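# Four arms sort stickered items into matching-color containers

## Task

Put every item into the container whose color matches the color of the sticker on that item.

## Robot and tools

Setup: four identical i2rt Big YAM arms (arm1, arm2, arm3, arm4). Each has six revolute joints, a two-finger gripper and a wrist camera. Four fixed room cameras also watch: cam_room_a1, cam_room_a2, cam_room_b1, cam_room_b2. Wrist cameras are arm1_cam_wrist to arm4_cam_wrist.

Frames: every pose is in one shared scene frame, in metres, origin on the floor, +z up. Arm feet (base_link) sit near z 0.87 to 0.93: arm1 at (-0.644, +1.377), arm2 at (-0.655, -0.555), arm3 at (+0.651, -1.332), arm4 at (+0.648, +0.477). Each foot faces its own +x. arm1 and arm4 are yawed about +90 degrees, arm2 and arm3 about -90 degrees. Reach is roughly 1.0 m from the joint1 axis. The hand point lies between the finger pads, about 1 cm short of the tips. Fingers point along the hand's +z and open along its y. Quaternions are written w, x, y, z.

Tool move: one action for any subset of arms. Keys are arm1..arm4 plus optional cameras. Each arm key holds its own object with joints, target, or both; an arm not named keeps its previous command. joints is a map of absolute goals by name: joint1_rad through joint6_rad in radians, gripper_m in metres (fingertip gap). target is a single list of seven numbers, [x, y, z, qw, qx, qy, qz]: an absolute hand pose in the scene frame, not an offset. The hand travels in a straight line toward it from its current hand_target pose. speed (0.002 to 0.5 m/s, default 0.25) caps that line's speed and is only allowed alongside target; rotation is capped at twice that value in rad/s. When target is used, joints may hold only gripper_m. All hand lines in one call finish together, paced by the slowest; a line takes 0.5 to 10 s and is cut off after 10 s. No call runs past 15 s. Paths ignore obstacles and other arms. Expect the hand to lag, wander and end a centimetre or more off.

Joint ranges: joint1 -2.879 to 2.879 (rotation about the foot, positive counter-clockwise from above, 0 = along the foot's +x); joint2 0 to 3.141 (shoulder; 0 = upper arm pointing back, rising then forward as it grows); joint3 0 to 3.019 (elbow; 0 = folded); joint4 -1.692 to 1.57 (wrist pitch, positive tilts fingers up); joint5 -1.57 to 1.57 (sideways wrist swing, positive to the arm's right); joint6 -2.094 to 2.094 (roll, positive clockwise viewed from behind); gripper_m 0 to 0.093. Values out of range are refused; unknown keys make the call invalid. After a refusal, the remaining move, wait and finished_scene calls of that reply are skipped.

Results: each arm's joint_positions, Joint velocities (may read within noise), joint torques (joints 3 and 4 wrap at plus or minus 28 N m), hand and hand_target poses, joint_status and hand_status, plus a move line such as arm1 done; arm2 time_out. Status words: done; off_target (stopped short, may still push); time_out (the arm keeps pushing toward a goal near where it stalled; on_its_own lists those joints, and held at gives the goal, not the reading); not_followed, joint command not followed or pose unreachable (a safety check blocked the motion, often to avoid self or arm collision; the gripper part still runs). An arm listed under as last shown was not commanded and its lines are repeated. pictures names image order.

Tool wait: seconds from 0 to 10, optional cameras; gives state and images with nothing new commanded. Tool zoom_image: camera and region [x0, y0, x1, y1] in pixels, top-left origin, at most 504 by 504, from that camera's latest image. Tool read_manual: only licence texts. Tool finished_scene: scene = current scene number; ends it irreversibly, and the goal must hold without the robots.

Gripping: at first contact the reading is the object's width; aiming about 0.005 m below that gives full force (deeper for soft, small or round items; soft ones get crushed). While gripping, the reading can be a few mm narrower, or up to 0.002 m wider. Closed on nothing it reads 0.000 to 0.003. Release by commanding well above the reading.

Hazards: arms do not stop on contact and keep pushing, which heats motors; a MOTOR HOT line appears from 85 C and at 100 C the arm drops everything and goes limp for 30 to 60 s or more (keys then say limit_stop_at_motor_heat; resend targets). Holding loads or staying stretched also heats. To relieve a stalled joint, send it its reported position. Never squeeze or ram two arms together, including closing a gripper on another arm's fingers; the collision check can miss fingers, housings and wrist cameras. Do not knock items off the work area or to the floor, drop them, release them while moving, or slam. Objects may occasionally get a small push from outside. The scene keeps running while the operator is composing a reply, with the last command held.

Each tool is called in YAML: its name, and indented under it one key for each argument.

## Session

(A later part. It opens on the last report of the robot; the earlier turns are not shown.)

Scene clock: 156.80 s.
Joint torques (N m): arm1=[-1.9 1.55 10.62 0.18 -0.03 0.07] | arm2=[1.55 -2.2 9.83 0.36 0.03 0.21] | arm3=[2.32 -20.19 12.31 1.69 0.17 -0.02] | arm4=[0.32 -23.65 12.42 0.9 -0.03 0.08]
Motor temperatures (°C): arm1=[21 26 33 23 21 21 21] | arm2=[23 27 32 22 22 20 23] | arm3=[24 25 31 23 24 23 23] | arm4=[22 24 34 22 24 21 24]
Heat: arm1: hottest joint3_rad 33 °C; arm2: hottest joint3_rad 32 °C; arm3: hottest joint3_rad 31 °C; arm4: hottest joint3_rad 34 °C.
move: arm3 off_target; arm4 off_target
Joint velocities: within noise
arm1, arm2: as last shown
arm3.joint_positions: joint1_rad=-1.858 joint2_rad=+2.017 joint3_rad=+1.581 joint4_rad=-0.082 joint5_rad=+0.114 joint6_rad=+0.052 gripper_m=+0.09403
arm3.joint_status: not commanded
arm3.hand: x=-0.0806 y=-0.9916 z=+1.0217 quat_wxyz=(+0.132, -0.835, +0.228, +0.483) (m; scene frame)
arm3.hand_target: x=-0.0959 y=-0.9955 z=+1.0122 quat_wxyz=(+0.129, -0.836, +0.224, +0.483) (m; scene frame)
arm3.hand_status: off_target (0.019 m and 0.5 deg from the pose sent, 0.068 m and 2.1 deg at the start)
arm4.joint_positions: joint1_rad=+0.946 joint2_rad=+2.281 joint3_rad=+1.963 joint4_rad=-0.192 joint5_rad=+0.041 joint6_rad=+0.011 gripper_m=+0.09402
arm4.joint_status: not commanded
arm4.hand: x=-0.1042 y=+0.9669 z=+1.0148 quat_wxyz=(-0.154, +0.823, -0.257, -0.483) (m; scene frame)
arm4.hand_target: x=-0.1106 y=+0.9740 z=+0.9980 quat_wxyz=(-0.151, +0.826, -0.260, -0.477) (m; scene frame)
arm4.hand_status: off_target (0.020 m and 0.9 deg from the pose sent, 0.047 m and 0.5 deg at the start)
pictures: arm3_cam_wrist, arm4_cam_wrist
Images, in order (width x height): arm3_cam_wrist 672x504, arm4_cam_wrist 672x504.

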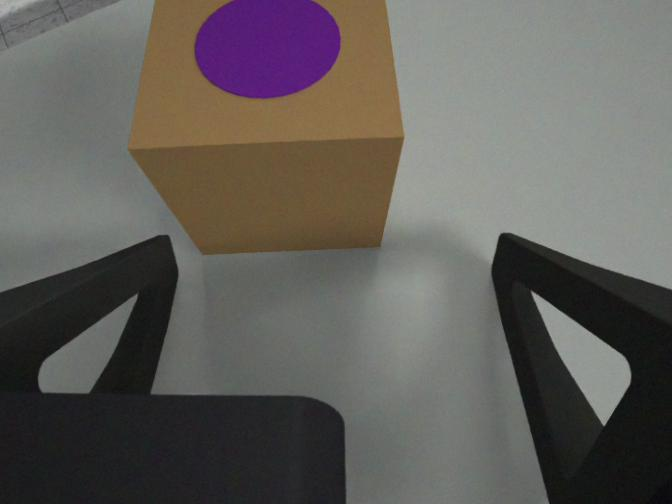

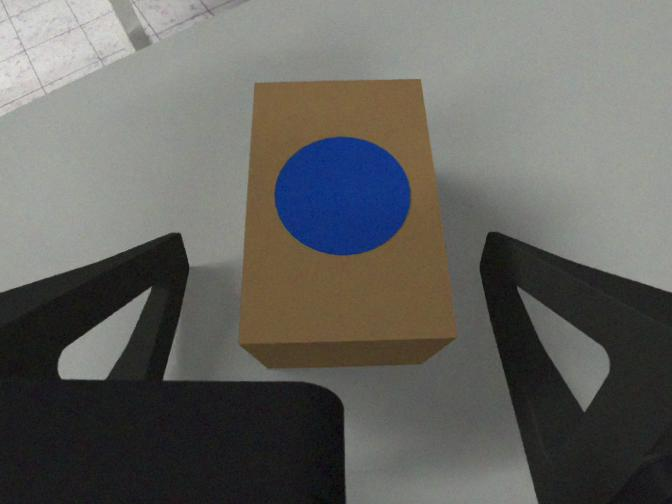

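move:
  arm3: {"target":[-0.100,-1.014,1.02,0.1294,-0.8365,0.2241,0.483],"speed":0.15}
  arm4: {"joints":{"gripper_m":0.036}}
  cameras: ["arm3_cam_wrist","arm4_cam_wrist"]

Scene clock: 161.77 s.
Joint torques (N m): arm1=[-1.67 1.38 10.8 0.13 0.01 0.02] | arm2=[1.44 -2.26 9.8 0.34 0.03 0.22] | arm3=[3.14 -21.71 11.63 1.13 0 -0.05] | arm4=[0.73 -23.65 12.31 0.81 -0.03 0.09]
Motor temperatures (°C): arm1=[21 26 32 23 21 21 21] | arm2=[23 27 32 22 22 20 23] | arm3=[24 25 31 23 24 23 23] | arm4=[22 24 36 22 24 21 24]
Heat: arm1: hottest joint3_rad 32 °C; arm2: hottest joint3_rad 32 °C; arm3: hottest joint3_rad 31 °C; arm4: hottest joint3_rad 36 °C.
move: arm3 off_target; arm4 off_target
Joint velocities: within noise
arm1, arm2: as last shown
arm3.joint_positions: joint1_rad=-1.842 joint2_rad=+2.017 joint3_rad=+1.581 joint4_rad=-0.082 joint5_rad=+0.143 joint6_rad=+0.066 gripper_m=+0.09402
arm3.joint_status: not commanded
arm3.hand: x=-0.0836 y=-0.9992 z=+1.0221 quat_wxyz=(+0.137, -0.833, +0.234, +0.482) (m; scene frame)
arm3.hand_target: x=-0.0990 y=-1.0143 z=+1.0202 quat_wxyz=(+0.130, -0.836, +0.224, +0.483) (m; scene frame)
arm3.hand_status: off_target (0.022 m and 1.5 deg from the pose sent, 0.030 m and 0.5 deg at the start)
arm4.joint_positions: joint1_rad=+0.944 joint2_rad=+2.281 joint3_rad=+1.964 joint4_rad=-0.193 joint5_rad=+0.041 joint6_rad=+0.011 gripper_m=+0.04439
arm4.joint_status: gripper_m off_target (ended at +0.04442, target +0.03600)
arm4.hand: x=-0.1029 y=+0.9689 z=+1.0149 quat_wxyz=(-0.154, +0.822, -0.258, -0.483) (m; scene frame)
arm4.hand_target: x=-0.1106 y=+0.9740 z=+0.9981 quat_wxyz=(-0.151, +0.826, -0.260, -0.477) (m; scene frame)
arm4.hand_status: not commanded
pictures: arm3_cam_wrist, arm4_cam_wrist
Images, in order (width x height): arm3_cam_wrist 672x504, arm4_cam_wrist 672x504.

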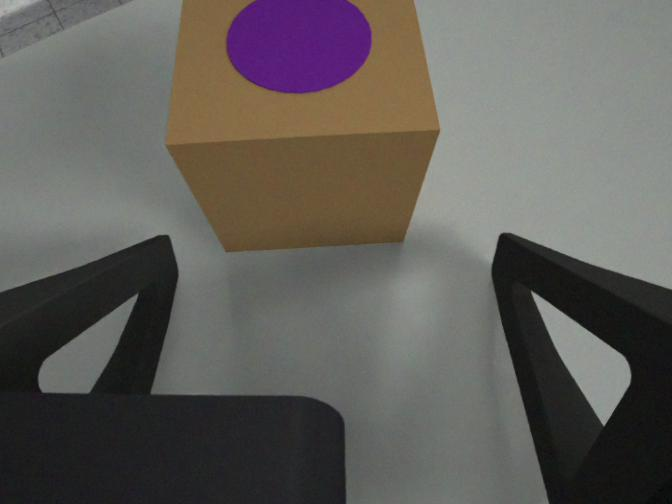

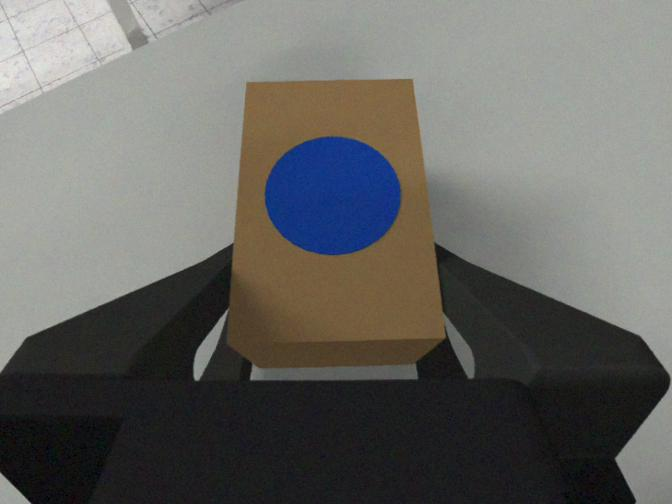

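move:
  arm3: {"target":[-0.138,-0.995,1.01,0.1294,-0.8365,0.2241,0.483],"speed":0.15}
  arm4: {"target":[-0.10,0.962,1.075,0.1504,-0.8259,0.2604,0.4769],"speed":0.15}
  cameras: ["arm3_cam_wrist","arm4_cam_wrist"]

Scene clock: 167.47 s.
Joint torques (N m): arm1=[-1.79 0.67 10.67 0.13 -0.02 0.03] | arm2=[1.49 -2.32 9.84 0.34 0.03 0.22] | arm3=[2.43 -21.71 12.79 0.98 -0.09 -0.07] | arm4=[1.9 -29.86 12 1.13 0.16 0.1]
Motor temperatures (°C): arm1=[21 25 32 23 21 21 21] | arm2=[23 26 32 22 22 20 23] | arm3=[24 26 31 23 24 23 23] | arm4=[22 25 37 22 24 21 25]
Heat: arm1: hottest joint3_rad 32 °C; arm2: hottest joint3_rad 32 °C; arm3: hottest joint3_rad 31 °C; arm4: hottest joint3_rad 37 °C.
move: arm3 off_target; arm4 off_target
Joint velocities: within noise
arm1, arm2: as last shown
arm3.joint_positions: joint1_rad=-1.836 joint2_rad=+2.114 joint3_rad=+1.739 joint4_rad=-0.131 joint5_rad=+0.140 joint6_rad=+0.067 gripper_m=+0.09402
arm3.joint_status: not commanded
arm3.hand: x=-0.1225 y=-0.9886 z=+1.0230 quat_wxyz=(+0.134, -0.831, +0.231, +0.488) (m; scene frame)
arm3.hand_target: x=-0.1366 y=-0.9957 z=+1.0100 quat_wxyz=(+0.129, -0.836, +0.224, +0.483) (m; scene frame)
arm3.hand_status: off_target (0.021 m and 1.3 deg from the pose sent, 0.056 m and 1.4 deg at the start)
arm4.joint_positions: joint1_rad=+0.944 joint2_rad=+2.237 joint3_rad=+1.972 joint4_rad=-0.317 joint5_rad=+0.041 joint6_rad=+0.011 gripper_m=+0.04439
arm4.joint_status: not commanded
arm4.hand: x=-0.0907 y=+0.9613 z=+1.0319 quat_wxyz=(-0.146, +0.839, -0.263, -0.453) (m; scene frame)
arm4.hand_target: x=-0.0986 y=+0.9610 z=+1.0749 quat_wxyz=(-0.150, +0.826, -0.260, -0.477) (m; scene frame)
arm4.hand_status: off_target (0.044 m and 3.2 deg from the pose sent, 0.061 m and 0.9 deg at the start)
pictures: arm3_cam_wrist, arm4_cam_wrist
Images, in order (width x height): arm3_cam_wrist 672x504, arm4_cam_wrist 672x504.

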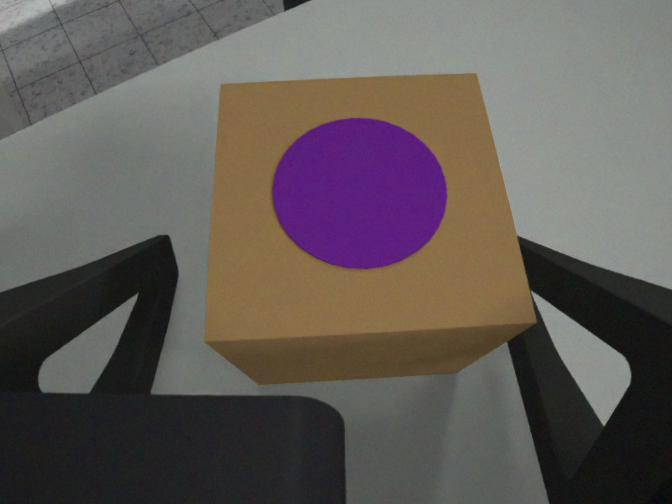

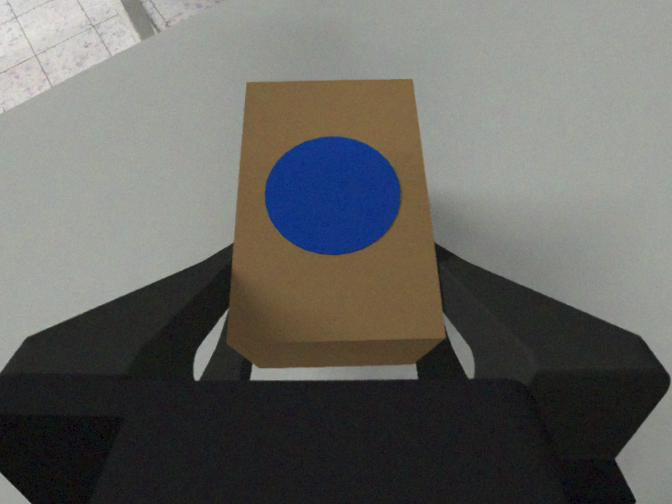

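move:
  arm3: {"joints":{"gripper_m":0.046}}
  arm4: {"target":[0.22,0.745,1.18,0.1504,-0.8259,0.2604,0.4769],"speed":0.3}
  cameras: ["arm3_cam_wrist"]

move:
  arm3: {"target":[-0.115,-0.988,1.085,0.1294,-0.8365,0.2241,0.483],"speed":0.15}
  arm4: {"joints":{"joint2_rad":0.6,"joint3_rad":1.2,"joint4_rad":-1.2}}
  cameras: ["arm3_cam_wrist"]

move:
  arm3: {"target":[0.22,-1.15,1.18,0.1294,-0.8365,0.2241,0.483],"speed":0.3}
  arm4: {"joints":{"joint1_rad":-1.85}}
  cameras: ["arm3_cam_wrist"]

move:
  arm3: {"joints":{"joint2_rad":0.6,"joint3_rad":1.2,"joint4_rad":-1.2}}
  arm4: {"joints":{"joint2_rad":1.35,"joint3_rad":1.3,"joint4_rad":-0.8}}
  cameras: ["arm4_cam_wrist"]

Scene clock: 177.90 s.
Joint torques (N m): arm1=[-1.79 1.44 10.82 0.17 -0.05 0.05] | arm2=[1.49 -2.32 9.83 0.35 0.04 0.22] | arm3=[2.37 -21.77 12.71 1.03 -0.04 -0.08] | arm4=[1.2 -7.82 9.83 1.21 0.27 0.19]
Motor temperatures (°C): arm1=[21 25 32 23 21 21 21] | arm2=[23 26 32 22 22 20 23] | arm3=[24 25 32 23 24 23 23] | arm4=[22 26 36 22 24 21 25]
Heat: arm1: hottest joint3_rad 32 °C; arm2: hottest joint3_rad 32 °C; arm3: hottest joint3_rad 32 °C; arm4: hottest joint3_rad 36 °C.
move: arm3 off_target; arm4 done
Joint velocities: within noise
arm1, arm2: as last shown
arm3.joint_positions: joint1_rad=-1.836 joint2_rad=+2.114 joint3_rad=+1.739 joint4_rad=-0.131 joint5_rad=+0.139 joint6_rad=+0.067 gripper_m=+0.05285
arm3.joint_status: gripper_m off_target (ended at +0.05288, target +0.04600)
arm3.hand: x=-0.1227 y=-0.9887 z=+1.0229 quat_wxyz=(+0.134, -0.831, +0.231, +0.488) (m; scene frame)
arm3.hand_target: x=-0.1366 y=-0.9956 z=+1.0099 quat_wxyz=(+0.130, -0.836, +0.224, +0.483) (m; scene frame)
arm3.hand_status: not commanded
arm4.joint_positions: joint1_rad=+0.977 joint2_rad=+1.112 joint3_rad=+0.913 joint4_rad=-0.313 joint5_rad=+0.069 joint6_rad=+0.021 gripper_m=+0.04439
arm4.joint_status: not commanded
arm4.hand: x=+0.2231 y=+0.7467 z=+1.1845 quat_wxyz=(-0.156, +0.823, -0.256, -0.482) (m; scene frame)
arm4.hand_target: x=+0.2201 y=+0.7450 z=+1.1800 quat_wxyz=(-0.150, +0.826, -0.260, -0.477) (m; scene frame)
arm4.hand_status: done (0.006 m and 1.0 deg from the pose sent, 0.407 m and 3.2 deg at the start)
pictures: arm3_cam_wrist
Images, in order (width x height): arm3_cam_wrist 672x504.

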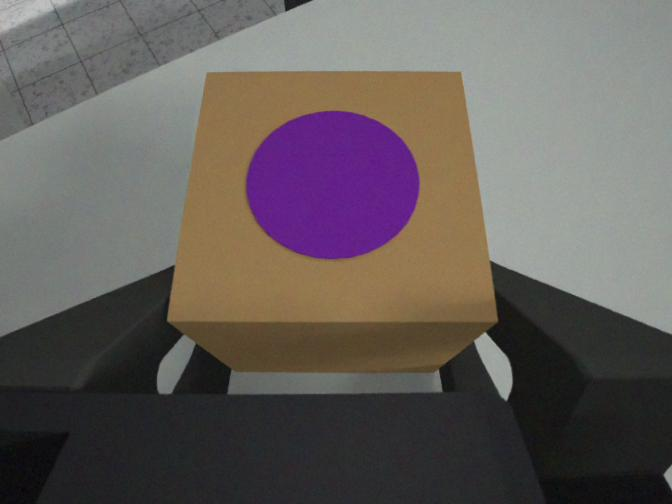

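Scene clock: 179.50 s.
Joint torques (N m): arm1=[-1.9 0.79 10.8 0.1 -0.02 0.07] | arm2=[1.49 -2.32 9.83 0.35 0.03 0.21] | arm3=[0.91 -26.93 13.09 1.47 -0.02 -0.12] | arm4=[1.26 0.32 8.73 0.94 0.26 0.17]
Motor temperatures (°C): arm1=[21 25 32 23 21 21 21] | arm2=[23 26 32 22 22 20 23] | arm3=[24 25 32 23 24 23 23] | arm4=[22 26 36 22 24 21 25]
Heat: arm1: hottest joint3_rad 32 °C; arm2: hottest joint3_rad 32 °C; arm3: hottest joint3_rad 32 °C; arm4: hottest joint3_rad 36 °C.
move: arm3 off_target; arm4 done
Joint velocities: within noise
arm1.joint_positions: joint1_rad=-2.315 joint2_rad=+0.747 joint3_rad=+0.748 joint4_rad=-1.563 joint5_rad=-0.006 joint6_rad=-0.064 gripper_m=+0.07496
arm1.joint_status: not commanded
arm1.hand: x=-0.5043 y=+1.2682 z=+1.1040 quat_wxyz=(+0.002, -0.301, -0.954, +0.000) (m; scene frame)
arm1.hand_target: x=-0.5048 y=+1.2695 z=+1.1042 quat_wxyz=(+0.006, -0.301, -0.954, -0.002) (m; scene frame)
arm1.hand_status: not commanded
arm2: as last shown
arm3.joint_positions: joint1_rad=-1.836 joint2_rad=+2.058 joint3_rad=+1.746 joint4_rad=-0.269 joint5_rad=+0.121 joint6_rad=+0.062 gripper_m=+0.05285
arm3.joint_status: not commanded
arm3.hand: x=-0.1075 y=-0.9980 z=+1.0437 quat_wxyz=(+0.123, -0.851, +0.226, +0.457) (m; scene frame)
arm3.hand_target: x=-0.1132 y=-0.9888 z=+1.0850 quat_wxyz=(+0.130, -0.836, +0.224, +0.483) (m; scene frame)
arm3.hand_status: off_target (0.043 m and 3.5 deg from the pose sent, 0.062 m and 1.3 deg at the start)
arm4.joint_positions: joint1_rad=+0.977 joint2_rad=+0.604 joint3_rad=+1.192 joint4_rad=-1.192 joint5_rad=+0.069 joint6_rad=+0.022 gripper_m=+0.04439
arm4.joint_status: all done
arm4.hand: x=+0.4257 y=+0.6271 z=+1.3535 quat_wxyz=(-0.146, +0.845, -0.261, -0.443) (m; scene frame)
arm4.hand_target: x=+0.4277 y=+0.6244 z=+1.3571 quat_wxyz=(-0.143, +0.843, -0.264, -0.446) (m; scene frame)
arm4.hand_status: not commanded
pictures: arm3_cam_wrist
Images, in order (width x height): arm3_cam_wrist 672x504.

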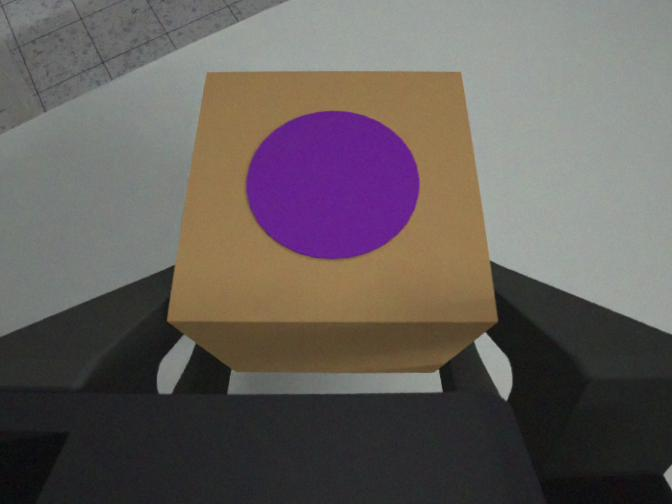

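Scene clock: 181.80 s.
Joint torques (N m): arm1=[-1.44 0.38 10.62 0.17 -0.04 0.06] | arm2=[1.49 -2.32 9.84 0.35 0.02 0.21] | arm3=[2.32 -6.89 9.61 1.55 0.18 0.02] | arm4=[1.03 0.15 8.72 1.05 0.05 0.17]
Motor temperatures (°C): arm1=[21 25 32 23 21 21 21] | arm2=[23 26 32 22 22 20 23] | arm3=[24 26 32 23 24 23 23] | arm4=[22 26 36 22 24 21 25]
Heat: arm1: hottest joint3_rad 32 °C; arm2: hottest joint3_rad 32 °C; arm3: hottest joint3_rad 32 °C; arm4: hottest joint3_rad 36 °C.
move: arm3 done; arm4 done
Joint velocities: within noise
arm1: as last shown
arm2.joint_positions: joint1_rad=+0.815 joint2_rad=+0.747 joint3_rad=+0.759 joint4_rad=-1.560 joint5_rad=+0.003 joint6_rad=-0.120 gripper_m=+0.08494
arm2.joint_status: not commanded
arm2.hand: x=-0.5134 y=-0.6625 z=+1.1246 quat_wxyz=(-0.011, -0.257, -0.966, +0.004) (m; scene frame)
arm2.hand_target: x=-0.5161 y=-0.6586 z=+1.1207 quat_wxyz=(+0.000, -0.259, -0.966, +0.000) (m; scene frame)
arm2.hand_status: not commanded
arm3.joint_positions: joint1_rad=-1.788 joint2_rad=+0.997 joint3_rad=+0.877 joint4_rad=-0.394 joint5_rad=+0.176 joint6_rad=+0.082 gripper_m=+0.05285
arm3.joint_status: not commanded
arm3.hand: x=+0.2226 y=-1.1444 z=+1.1844 quat_wxyz=(+0.134, -0.833, +0.226, +0.486) (m; scene frame)
arm3.hand_target: x=+0.2200 y=-1.1500 z=+1.1801 quat_wxyz=(+0.129, -0.837, +0.224, +0.483) (m; scene frame)
arm3.hand_status: done (0.008 m and 0.8 deg from the pose sent, 0.386 m and 3.5 deg at the start)
arm4.joint_positions: joint1_rad=-1.848 joint2_rad=+0.604 joint3_rad=+1.192 joint4_rad=-1.192 joint5_rad=+0.075 joint6_rad=+0.024 gripper_m=+0.04452
arm4.joint_status: all done
arm4.hand: x=+0.9093 y=+0.4073 z=+1.3520 quat_wxyz=(-0.457, -0.124, -0.877, +0.080) (m; scene frame)
arm4.hand_target: x=+0.9062 y=+0.4077 z=+1.3556 quat_wxyz=(-0.459, -0.130, -0.875, +0.077) (m; scene frame)
arm4.hand_status: not commanded
pictures: arm3_cam_wrist
Images, in order (width x height): arm3_cam_wrist 672x504.

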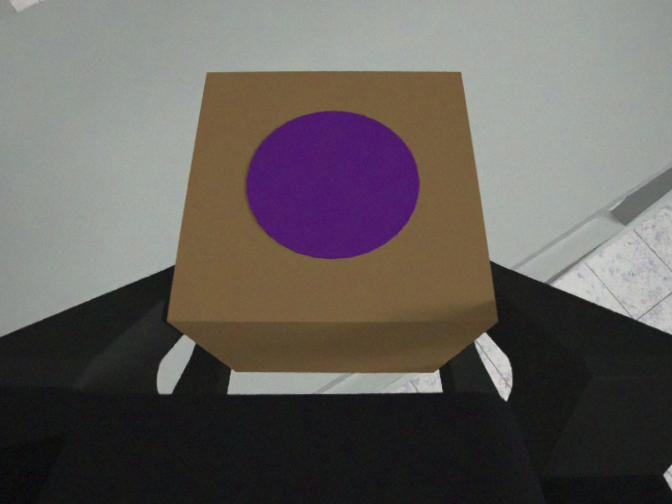

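Scene clock: 183.43 s.
Joint torques (N m): arm1=[-1.73 1.2 10.58 0.27 0 0.05] | arm2=[1.38 -2.32 9.8 0.35 0.04 0.21] | arm3=[2.14 -0.38 8.91 1.48 0.13 0.02] | arm4=[0.38 -14.92 10.86 1.51 0.07 0.18]
Motor temperatures (°C): arm1=[21 25 32 23 21 21 21] | arm2=[23 26 32 22 22 20 23] | arm3=[24 25 32 23 24 23 23] | arm4=[22 26 36 22 24 21 25]
Heat: arm1: hottest joint3_rad 32 °C; arm2: hottest joint3_rad 32 °C; arm3: hottest joint3_rad 32 °C; arm4: hottest joint3_rad 36 °C.
move: arm3 done; arm4 done
Joint velocities: within noise
arm1, arm2: as last shown
arm3.joint_positions: joint1_rad=-1.788 joint2_rad=+0.607 joint3_rad=+1.196 joint4_rad=-1.197 joint5_rad=+0.178 joint6_rad=+0.083 gripper_m=+0.05285
arm3.joint_status: all done
arm3.hand: x=+0.4089 y=-1.2074 z=+1.3412 quat_wxyz=(+0.131, -0.856, +0.228, +0.445) (m; scene frame)
arm3.hand_target: x=+0.4105 y=-1.2117 z=+1.3443 quat_wxyz=(+0.127, -0.855, +0.225, +0.450) (m; scene frame)
arm3.hand_status: not commanded
arm4.joint_positions: joint1_rad=-1.848 joint2_rad=+1.367 joint3_rad=+1.276 joint4_rad=-0.818 joint5_rad=+0.075 joint6_rad=+0.024 gripper_m=+0.04452
arm4.joint_status: all done
arm4.hand: x=+1.1762 y=+0.3467 z=+1.1639 quat_wxyz=(-0.318, -0.126, -0.937, +0.069) (m; scene frame)
arm4.hand_target: x=+1.1816 y=+0.3446 z=+1.1884 quat_wxyz=(-0.346, -0.132, -0.926, +0.069) (m; scene frame)
arm4.hand_status: not commanded
pictures: arm4_cam_wrist
Images, in order (width x height): arm4_cam_wrist 672x504.

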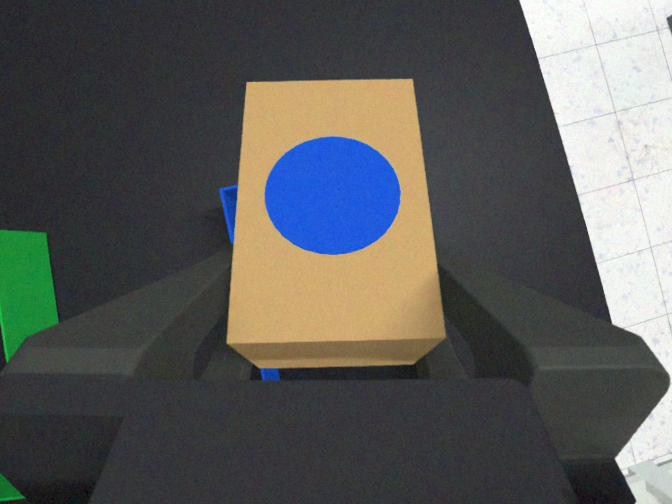

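move:
  arm3: {"joints":{"joint1_rad":1.69,"joint5_rad":0,"joint6_rad":0}}
  arm4: {"target":[1.13,0.355,0.92,0.3004,0.0416,0.9528,-0.0131],"speed":0.3}
  cameras: ["arm4_cam_wrist"]

move:
  arm3: {"joints":{"joint2_rad":1.35,"joint3_rad":1.3,"joint4_rad":-0.8}}
  arm4: {"target":[1.13,0.355,0.80,0.3004,0.0416,0.9528,-0.0131],"speed":0.2}
  cameras: ["arm3_cam_wrist","arm4_cam_wrist","cam_room_a2","cam_room_a1"]

zoom_image:
  camera: "cam_room_a2"
  region: [210, 270, 320, 390]

Scene clock: 199.23 s.
Joint torques (N m): arm1=[-0.91 1.08 10.77 0.09 0.02 0.01] | arm2=[1.49 -2.37 9.83 0.35 0.03 0.21] | arm3=[1.96 -0.38 8.85 1.51 0.12 -0.11] | arm4=[0.38 -12.98 7.46 1.51 -0.13 -0.11]
Motor temperatures (°C): arm1=[21 25 32 23 21 21 21] | arm2=[23 26 32 22 22 20 23] | arm3=[24 25 31 23 24 23 24] | arm4=[22 25 36 22 24 21 26]
Heat: arm1: hottest joint3_rad 32 °C; arm2: hottest joint3_rad 32 °C; arm3: hottest joint3_rad 31 °C; arm4: hottest joint3_rad 36 °C.
move: arm3 done; arm4 off_target
Joint velocities: within noise
arm1, arm2: as last shown
arm3.joint_positions: joint1_rad=+1.679 joint2_rad=+0.607 joint3_rad=+1.196 joint4_rad=-1.197 joint5_rad=-0.003 joint6_rad=+0.006 gripper_m=+0.05290
arm3.joint_status: all done
arm3.hand: x=+0.9195 y=-1.3284 z=+1.3419 quat_wxyz=(-0.464, -0.004, -0.886, +0.006) (m; scene frame)
arm3.hand_target: x=+0.9162 y=-1.3259 z=+1.3449 quat_wxyz=(-0.467, +0.003, -0.884, +0.006) (m; scene frame)
arm3.hand_status: not commanded
arm4.joint_positions: joint1_rad=-1.910 joint2_rad=+1.557 joint3_rad=+0.771 joint4_rad=-0.214 joint5_rad=-0.115 joint6_rad=-0.149 gripper_m=+0.04450
arm4.joint_status: not commanded
arm4.hand: x=+1.1206 y=+0.3603 z=+0.9109 quat_wxyz=(-0.284, -0.047, -0.958, +0.008) (m; scene frame)
arm4.hand_target: x=+1.1297 y=+0.3550 z=+0.9202 quat_wxyz=(-0.300, -0.042, -0.953, +0.013) (m; scene frame)
arm4.hand_status: off_target (0.014 m and 2.1 deg from the pose sent, 0.248 m and 11.9 deg at the start)
pictures: arm4_cam_wrist
Images, in order (width x height): arm4_cam_wrist 672x504.

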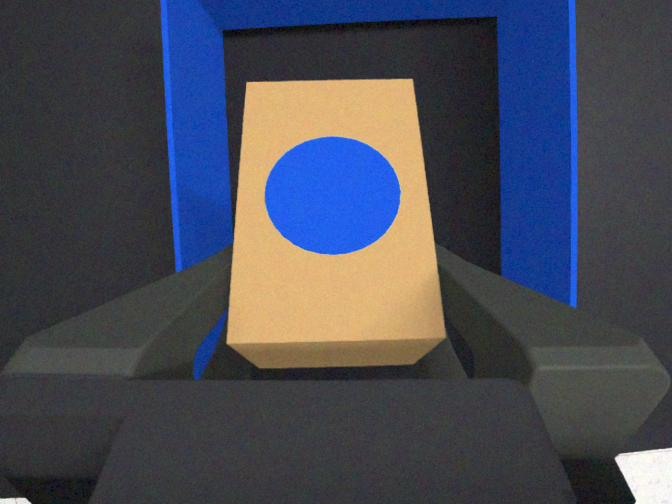

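Scene clock: 200.80 s.
Joint torques (N m): arm1=[-1.44 0.97 10.77 0.05 -0.02 0.08] | arm2=[1.67 -2.14 9.83 0.34 0.03 0.21] | arm3=[1.85 -14.21 11.45 1.96 0.11 -0.11] | arm4=[0.62 -14.56 4.56 1.52 -0.11 -0.1]
Motor temperatures (°C): arm1=[21 25 32 23 21 21 21] | arm2=[23 26 32 22 22 20 23] | arm3=[24 25 31 23 24 23 24] | arm4=[22 25 36 22 24 21 26]
Heat: arm1: hottest joint3_rad 32 °C; arm2: hottest joint3_rad 32 °C; arm3: hottest joint3_rad 31 °C; arm4: hottest joint3_rad 36 °C.
move: arm3 done; arm4 done
Joint velocities: within noise
arm1, arm2: as last shown
arm3.joint_positions: joint1_rad=+1.679 joint2_rad=+1.364 joint3_rad=+1.278 joint4_rad=-0.816 joint5_rad=-0.003 joint6_rad=+0.006 gripper_m=+0.05290
arm3.joint_status: all done
arm3.hand: x=+1.1941 y=-1.3342 z=+1.1575 quat_wxyz=(-0.329, -0.006, -0.944, +0.006) (m; scene frame)
arm3.hand_target: x=+1.1996 y=-1.3286 z=+1.1793 quat_wxyz=(-0.353, +0.002, -0.935, +0.007) (m; scene frame)
arm3.hand_status: not commanded
arm4.joint_positions: joint1_rad=-1.910 joint2_rad=+1.872 joint3_rad=+0.725 joint4_rad=+0.159 joint5_rad=-0.115 joint6_rad=-0.149 gripper_m=+0.04450
arm4.joint_status: not commanded
arm4.hand: x=+1.1240 y=+0.3587 z=+0.7966 quat_wxyz=(-0.289, -0.047, -0.956, +0.010) (m; scene frame)
arm4.hand_target: x=+1.1298 y=+0.3550 z=+0.8000 quat_wxyz=(-0.300, -0.042, -0.953, +0.013) (m; scene frame)
arm4.hand_status: done (0.008 m and 1.5 deg from the pose sent, 0.111 m and 2.1 deg at the start)
pictures: arm3_cam_wrist, arm4_cam_wrist, cam_room_a1, cam_room_a2
Images, in order (width x height): arm3_cam_wrist 672x504, arm4_cam_wrist 672x504, cam_room_a1 672x504, cam_room_a2 672x504.

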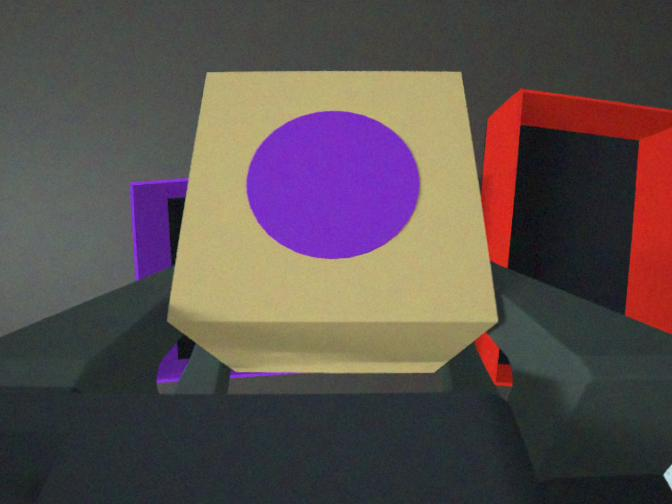

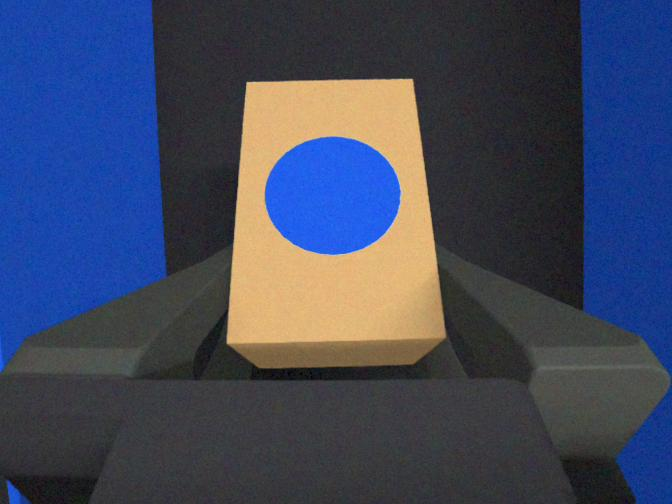

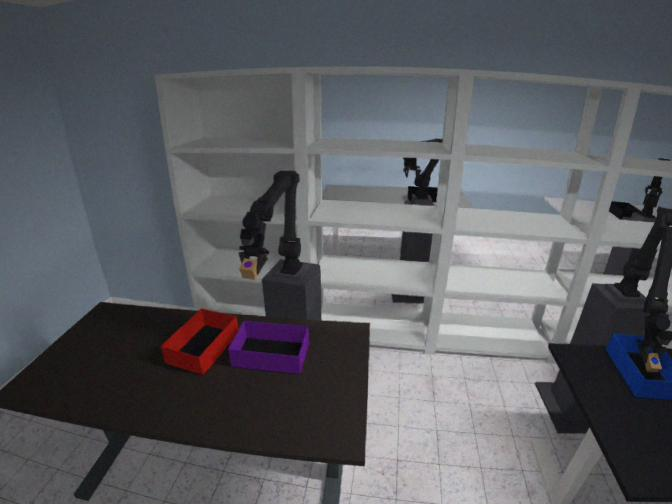

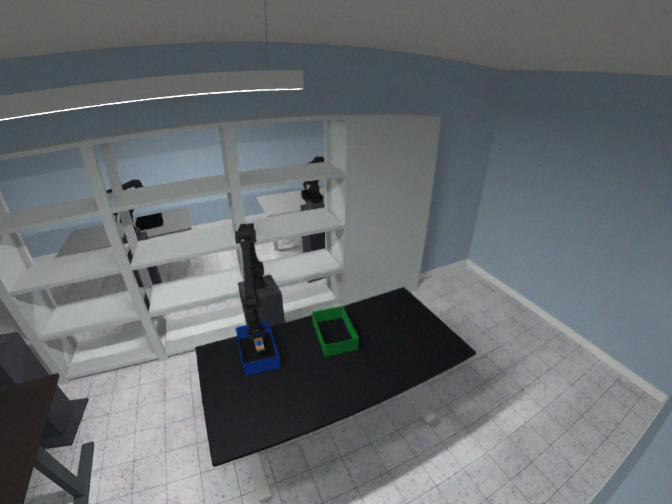

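Scaled by 4.200.

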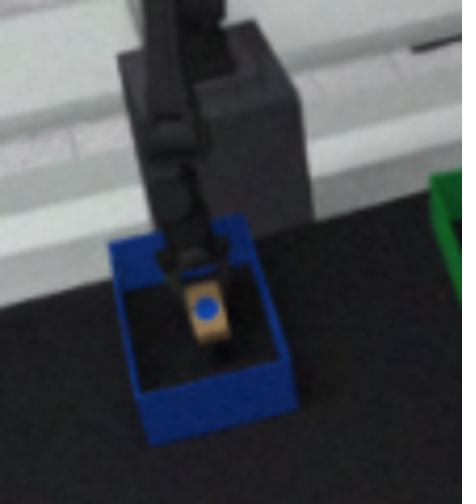

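move:
  arm3: {"target":[1.15,-1.265,0.90,0.3004,-0.0416,0.9528,0.0131],"speed":0.3}
  arm4: {"target":[1.13,0.355,0.755,0.3004,0.0416,0.9528,-0.0131],"speed":0.1}
  cameras: ["arm3_cam_wrist"]

move:
  arm3: {"target":[1.15,-1.265,0.79,0.3004,-0.0416,0.9528,0.0131],"speed":0.2}
  arm4: {"target":[1.13,0.355,0.735,0.3004,0.0416,0.9528,-0.0131],"speed":0.05}
  cameras: ["arm3_cam_wrist","cam_room_a2","cam_room_a1"]

zoom_image:
  camera: "cam_room_a2"
  region: [210, 300, 310, 390]

zoom_image:
  camera: "cam_room_a1"
  region: [200, 290, 330, 390]

Scene clock: 212.17 s.
Joint torques (N m): arm1=[-2.14 1.55 10.73 0.08 -0.05 0.01] | arm2=[1.55 -2.26 9.84 0.35 0.03 0.22] | arm3=[1.67 -14.39 7.13 1.87 0.15 0.06] | arm4=[0.85 -13.98 4.49 1.62 -0.1 -0.09]
Motor temperatures (°C): arm1=[21 25 32 23 21 21 21] | arm2=[23 25 32 22 22 20 23] | arm3=[24 25 31 23 24 23 24] | arm4=[22 25 34 22 24 21 26]
Heat: arm1: hottest joint3_rad 32 °C; arm2: hottest joint3_rad 32 °C; arm3: hottest joint3_rad 31 °C; arm4: hottest joint3_rad 34 °C.
move: arm3 off_target; arm4 done
Joint velocities: within noise
arm1, arm2: as last shown
arm3.joint_positions: joint1_rad=+1.820 joint2_rad=+1.598 joint3_rad=+0.784 joint4_rad=-0.178 joint5_rad=+0.015 joint6_rad=+0.042 gripper_m=+0.05290
arm3.joint_status: not commanded
arm3.hand: x=+1.1437 y=-1.2707 z=+0.8908 quat_wxyz=(-0.285, +0.041, -0.958, -0.010) (m; scene frame)
arm3.hand_target: x=+1.1499 y=-1.2650 z=+0.9002 quat_wxyz=(-0.300, +0.042, -0.953, -0.013) (m; scene frame)
arm3.hand_status: off_target (0.012 m and 1.9 deg from the pose sent, 0.270 m and 6.8 deg at the start)
arm4.joint_positions: joint1_rad=-1.910 joint2_rad=+1.995 joint3_rad=+0.725 joint4_rad=+0.285 joint5_rad=-0.115 joint6_rad=-0.149 gripper_m=+0.04450
arm4.joint_status: not commanded
arm4.hand: x=+1.1213 y=+0.3593 z=+0.7562 quat_wxyz=(-0.291, -0.047, -0.955, +0.010) (m; scene frame)
arm4.hand_target: x=+1.1297 y=+0.3550 z=+0.7552 quat_wxyz=(-0.300, -0.042, -0.953, +0.013) (m; scene frame)
arm4.hand_status: done (0.010 m and 1.3 deg from the pose sent, 0.042 m and 1.5 deg at the start)
pictures: arm3_cam_wrist
Images, in order (width x height): arm3_cam_wrist 672x504.

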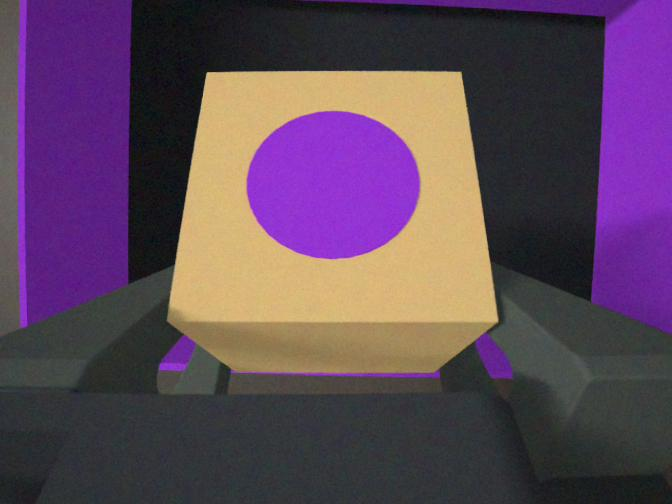

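Scene clock: 213.27 s.
Joint torques (N m): arm1=[-1.55 1.32 10.62 0.2 -0.05 0.03] | arm2=[1.55 -2.2 9.83 0.35 0.02 0.21] | arm3=[2.08 -12.63 4.53 1.54 0.16 -0.11] | arm4=[0.73 -12.28 4.03 1.07 -0.1 -0.04]
Motor temperatures (°C): arm1=[21 25 32 23 21 21 21] | arm2=[23 25 32 22 22 20 23] | arm3=[24 25 31 23 24 23 24] | arm4=[22 25 34 22 24 21 26]
Heat: arm1: hottest joint3_rad 32 °C; arm2: hottest joint3_rad 32 °C; arm3: hottest joint3_rad 31 °C; arm4: hottest joint3_rad 34 °C.
move: arm3 off_target; arm4 off_target
Joint velocities: within noise
arm1, arm2: as last shown
arm3.joint_positions: joint1_rad=+1.820 joint2_rad=+1.853 joint3_rad=+0.746 joint4_rad=+0.167 joint5_rad=+0.018 joint6_rad=+0.058 gripper_m=+0.05290
arm3.joint_status: not commanded
arm3.hand: x=+1.1555 y=-1.2708 z=+0.8021 quat_wxyz=(-0.310, +0.033, -0.950, -0.014) (m; scene frame)
arm3.hand_target: x=+1.1497 y=-1.2653 z=+0.7902 quat_wxyz=(-0.300, +0.042, -0.953, -0.013) (m; scene frame)
arm3.hand_status: off_target (0.014 m and 1.5 deg from the pose sent, 0.101 m and 1.9 deg at the start)
arm4.joint_positions: joint1_rad=-1.910 joint2_rad=+2.030 joint3_rad=+0.738 joint4_rad=+0.353 joint5_rad=-0.115 joint6_rad=-0.151 gripper_m=+0.04450
arm4.joint_status: not commanded
arm4.hand: x=+1.1330 y=+0.3560 z=+0.7523 quat_wxyz=(-0.312, -0.044, -0.949, +0.015) (m; scene frame)
arm4.hand_target: x=+1.1292 y=+0.3552 z=+0.7355 quat_wxyz=(-0.300, -0.042, -0.953, +0.013) (m; scene frame)
arm4.hand_status: off_target (0.018 m and 1.5 deg from the pose sent, 0.023 m and 1.3 deg at the start)
pictures: arm3_cam_wrist, cam_room_a1, cam_room_a2
Images, in order (width x height): arm3_cam_wrist 672x504, cam_room_a1 672x504, cam_room_a2 672x504.

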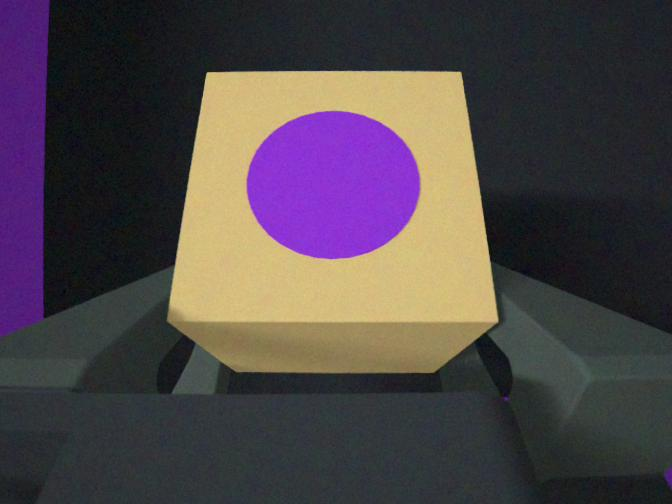

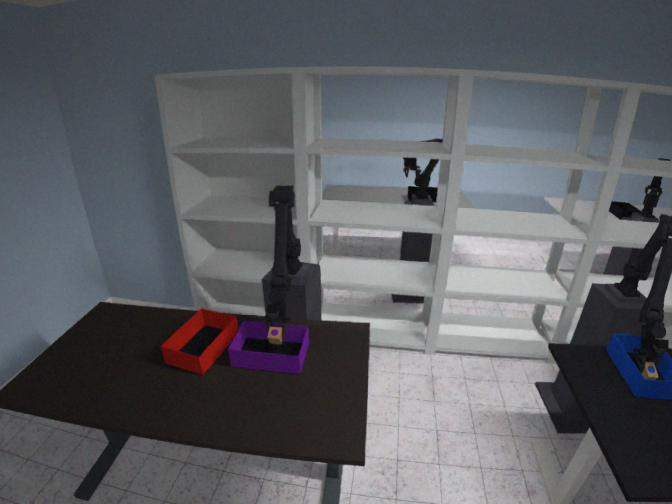

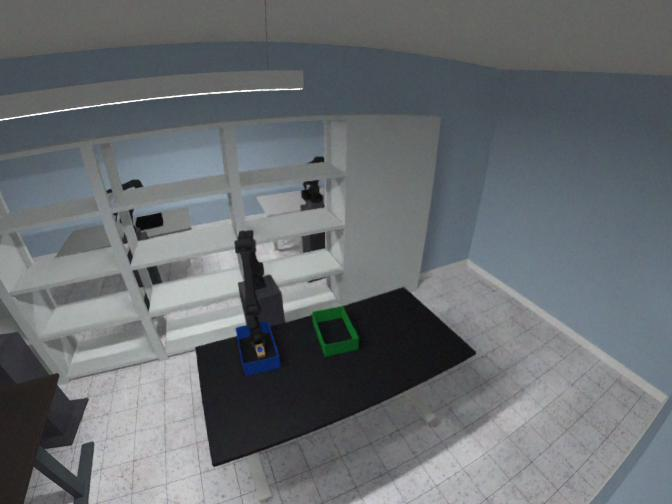

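Scaled by 5.040.

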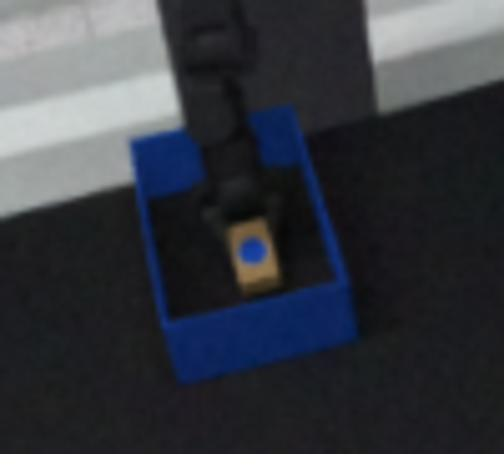

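Scaled by 3.877.

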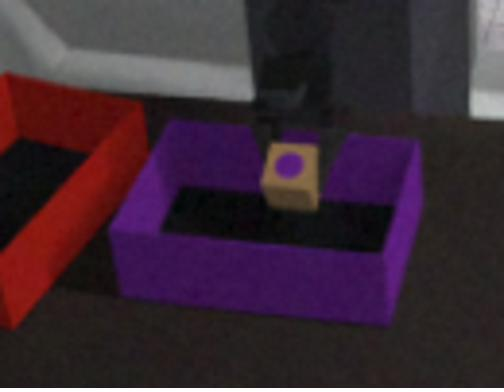

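move:
  arm3: {"target":[1.15,-1.265,0.748,0.3823,-0.0403,0.923,0.0167],"speed":0.12}
  arm4: {"target":[1.13,0.355,0.735,0.3823,0.0403,0.923,-0.0167],"speed":0.08}
  cameras: ["arm3_cam_wrist","arm4_cam_wrist","cam_room_a2","cam_room_a1"]

zoom_image:
  camera: "cam_room_a2"
  region: [210, 300, 310, 390]

zoom_image:
  camera: "cam_room_a1"
  region: [200, 290, 330, 390]

Scene clock: 221.23 s.
Joint torques (N m): arm1=[-1.49 0.79 10.58 0.21 -0.01 0.09] | arm2=[1.44 -2.26 9.84 0.32 0.03 0.21] | arm3=[2.08 -12.57 1.61 1.7 0.15 -0.1] | arm4=[0.03 -12.63 1.84 1.78 -0.13 0.1]
Motor temperatures (°C): arm1=[21 24 32 23 21 21 21] | arm2=[23 25 32 22 22 20 23] | arm3=[24 25 30 23 24 23 24] | arm4=[22 24 33 22 24 21 26]
Heat: arm1: hottest joint3_rad 32 °C; arm2: hottest joint3_rad 32 °C; arm3: hottest joint3_rad 30 °C; arm4: hottest joint3_rad 33 °C.
move: arm3 off_target; arm4 off_target
Joint velocities: within noise
arm1, arm2: as last shown
arm3.joint_positions: joint1_rad=+1.822 joint2_rad=+2.033 joint3_rad=+0.693 joint4_rad=+0.600 joint5_rad=+0.030 joint6_rad=+0.057 gripper_m=+0.05290
arm3.joint_status: not commanded
arm3.hand: x=+1.1676 y=-1.2709 z=+0.7686 quat_wxyz=(-0.403, +0.030, -0.914, -0.018) (m; scene frame)
arm3.hand_target: x=+1.1495 y=-1.2656 z=+0.7488 quat_wxyz=(-0.382, +0.040, -0.923, -0.017) (m; scene frame)
arm3.hand_status: off_target (0.028 m and 2.8 deg from the pose sent, 0.055 m and 8.9 deg at the start)
arm4.joint_positions: joint1_rad=-1.919 joint2_rad=+2.117 joint3_rad=+0.687 joint4_rad=+0.654 joint5_rad=-0.148 joint6_rad=-0.151 gripper_m=+0.04450
arm4.joint_status: not commanded
arm4.hand: x=+1.1376 y=+0.3559 z=+0.7469 quat_wxyz=(-0.390, -0.035, -0.920, +0.020) (m; scene frame)
arm4.hand_target: x=+1.1300 y=+0.3551 z=+0.7355 quat_wxyz=(-0.382, -0.040, -0.923, +0.017) (m; scene frame)
arm4.hand_status: off_target (0.014 m and 1.1 deg from the pose sent, 0.018 m and 8.5 deg at the start)
pictures: arm3_cam_wrist, arm4_cam_wrist, cam_room_a1, cam_room_a2
Images, in order (width x height): arm3_cam_wrist 672x504, arm4_cam_wrist 672x504, cam_room_a1 672x504, cam_room_a2 672x504.

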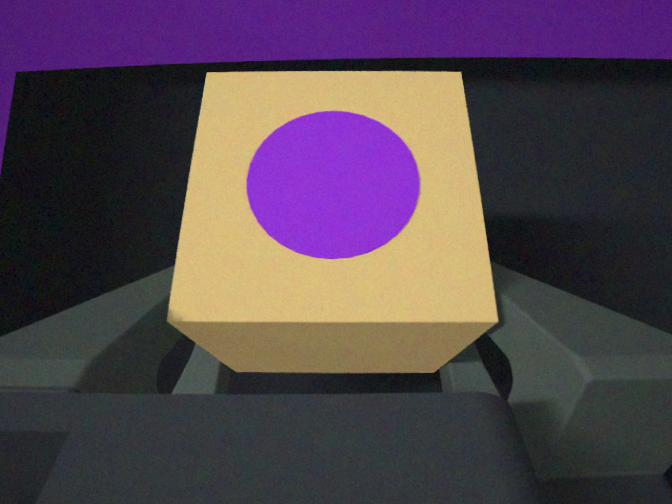

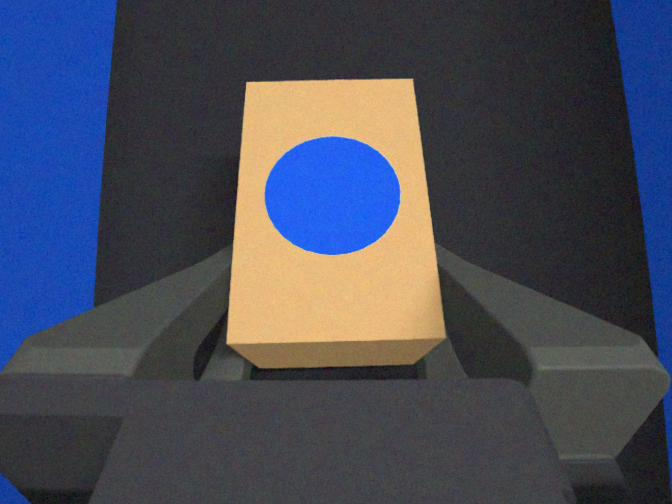

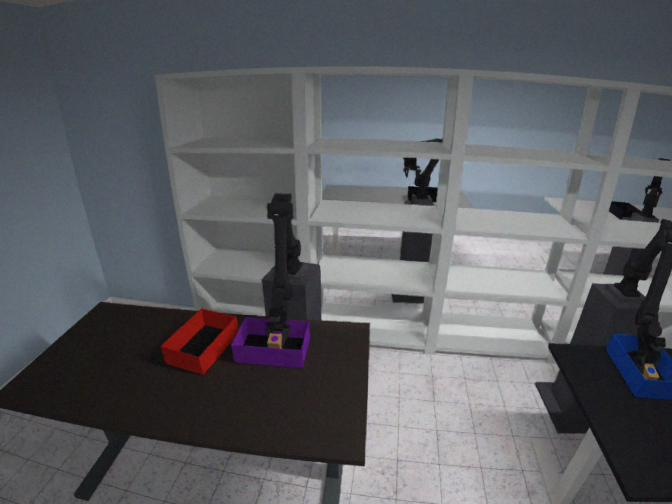

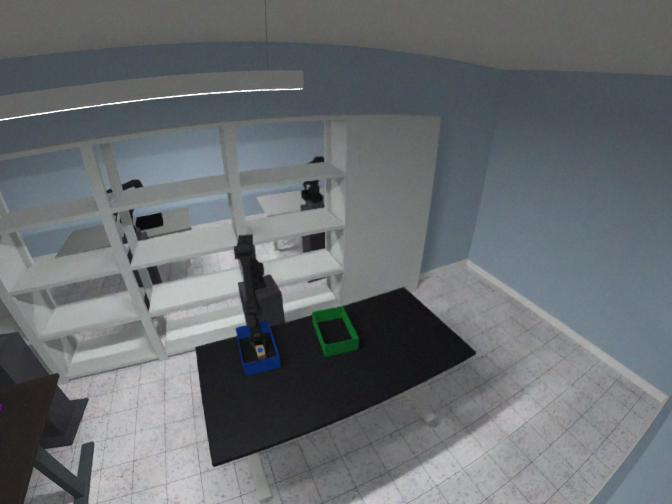

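Scaled by 5.040.

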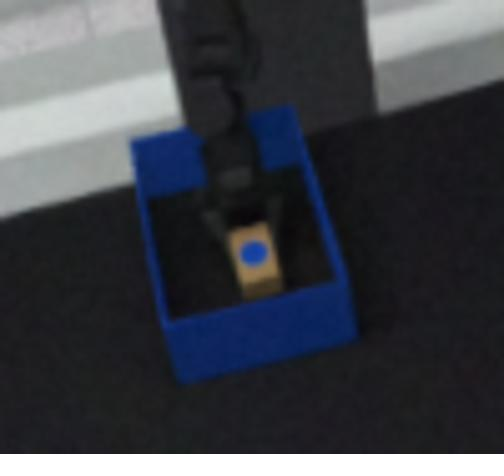

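Scaled by 3.877.

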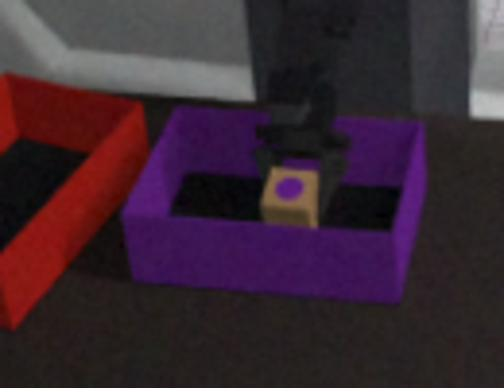

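move:
  arm3: {"target":[1.16,-1.265,0.80,0.3004,-0.0416,0.9528,0.0131],"speed":0.12}
  arm4: {"joints":{"gripper_m":0.085}}
  cameras: ["arm3_cam_wrist","arm4_cam_wrist","cam_room_a1"]

zoom_image:
  camera: "cam_room_a1"
  region: [200, 290, 330, 390]

Scene clock: 232.87 s.
Joint torques (N m): arm1=[-1.26 1.49 10.82 0.23 0.01 0.07] | arm2=[1.49 -2.2 9.83 0.36 0.03 0.22] | arm3=[1.67 -15.79 6.76 0.91 -0.04 -0.11] | arm4=[0.21 -13.92 1.81 1.73 -0.12 0.1]
Motor temperatures (°C): arm1=[21 24 32 23 21 21 21] | arm2=[23 25 32 22 22 20 23] | arm3=[24 25 29 23 24 23 24] | arm4=[22 25 31 22 24 21 26]
Heat: arm1: hottest joint3_rad 32 °C; arm2: hottest joint3_rad 32 °C; arm3: hottest joint3_rad 29 °C; arm4: hottest joint3_rad 31 °C.
move: arm3 off_target; arm4 done
Joint velocities: within noise
arm1.joint_positions: joint1_rad=-2.315 joint2_rad=+0.747 joint3_rad=+0.748 joint4_rad=-1.563 joint5_rad=-0.006 joint6_rad=-0.064 gripper_m=+0.07496
arm1.joint_status: not commanded
arm1.hand: x=-0.5043 y=+1.2682 z=+1.1040 quat_wxyz=(+0.002, -0.301, -0.954, +0.000) (m; scene frame)
arm1.hand_target: x=-0.5048 y=+1.2695 z=+1.1042 quat_wxyz=(+0.006, -0.301, -0.954, -0.002) (m; scene frame)
arm1.hand_status: not commanded
arm2: as last shown
arm3.joint_positions: joint1_rad=+1.823 joint2_rad=+1.873 joint3_rad=+0.745 joint4_rad=+0.137 joint5_rad=+0.021 joint6_rad=+0.057 gripper_m=+0.05290
arm3.joint_status: not commanded
arm3.hand: x=+1.1448 y=-1.2717 z=+0.7880 quat_wxyz=(-0.286, +0.034, -0.958, -0.010) (m; scene frame)
arm3.hand_target: x=+1.1596 y=-1.2649 z=+0.8003 quat_wxyz=(-0.300, +0.042, -0.953, -0.013) (m; scene frame)
arm3.hand_status: off_target (0.020 m and 2.0 deg from the pose sent, 0.033 m and 12.7 deg at the start)
arm4.joint_positions: joint1_rad=-1.919 joint2_rad=+2.121 joint3_rad=+0.687 joint4_rad=+0.654 joint5_rad=-0.149 joint6_rad=-0.151 gripper_m=+0.08492
arm4.joint_status: all done
arm4.hand: x=+1.1365 y=+0.3563 z=+0.7449 quat_wxyz=(-0.388, -0.035, -0.921, +0.019) (m; scene frame)
arm4.hand_target: x=+1.1299 y=+0.3551 z=+0.7354 quat_wxyz=(-0.382, -0.040, -0.923, +0.017) (m; scene frame)
arm4.hand_status: not commanded
pictures: arm3_cam_wrist, arm4_cam_wrist, cam_room_a1
Images, in order (width x height): arm3_cam_wrist 672x504, arm4_cam_wrist 672x504, cam_room_a1 672x504.

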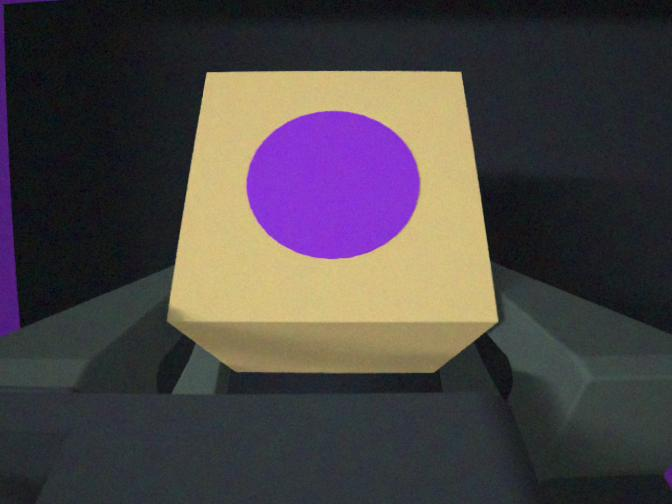

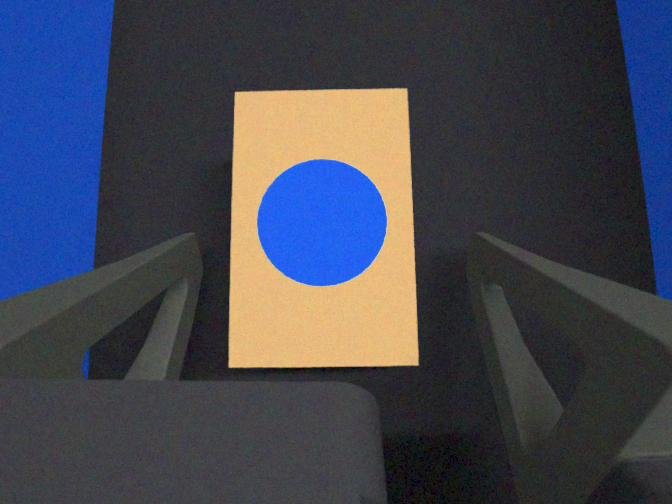

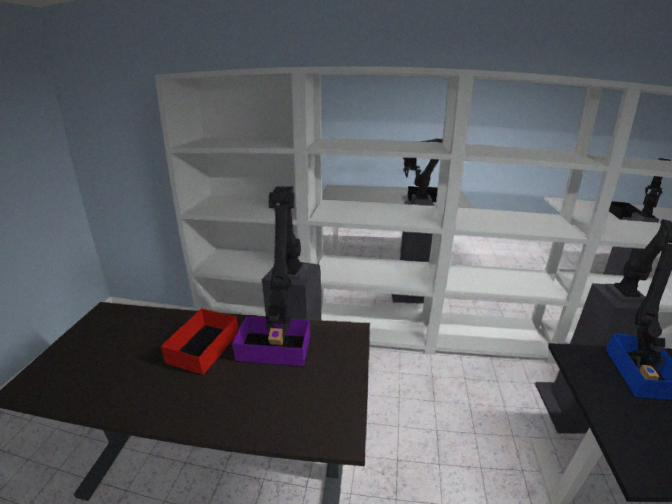

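Scaled by 3.877.

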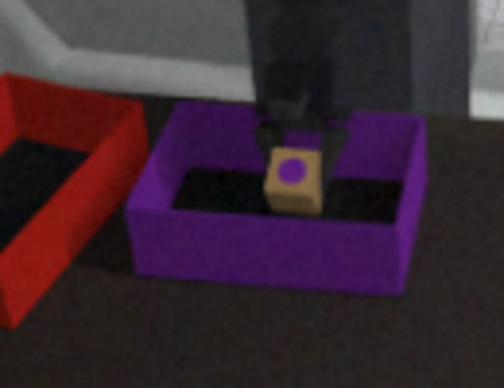

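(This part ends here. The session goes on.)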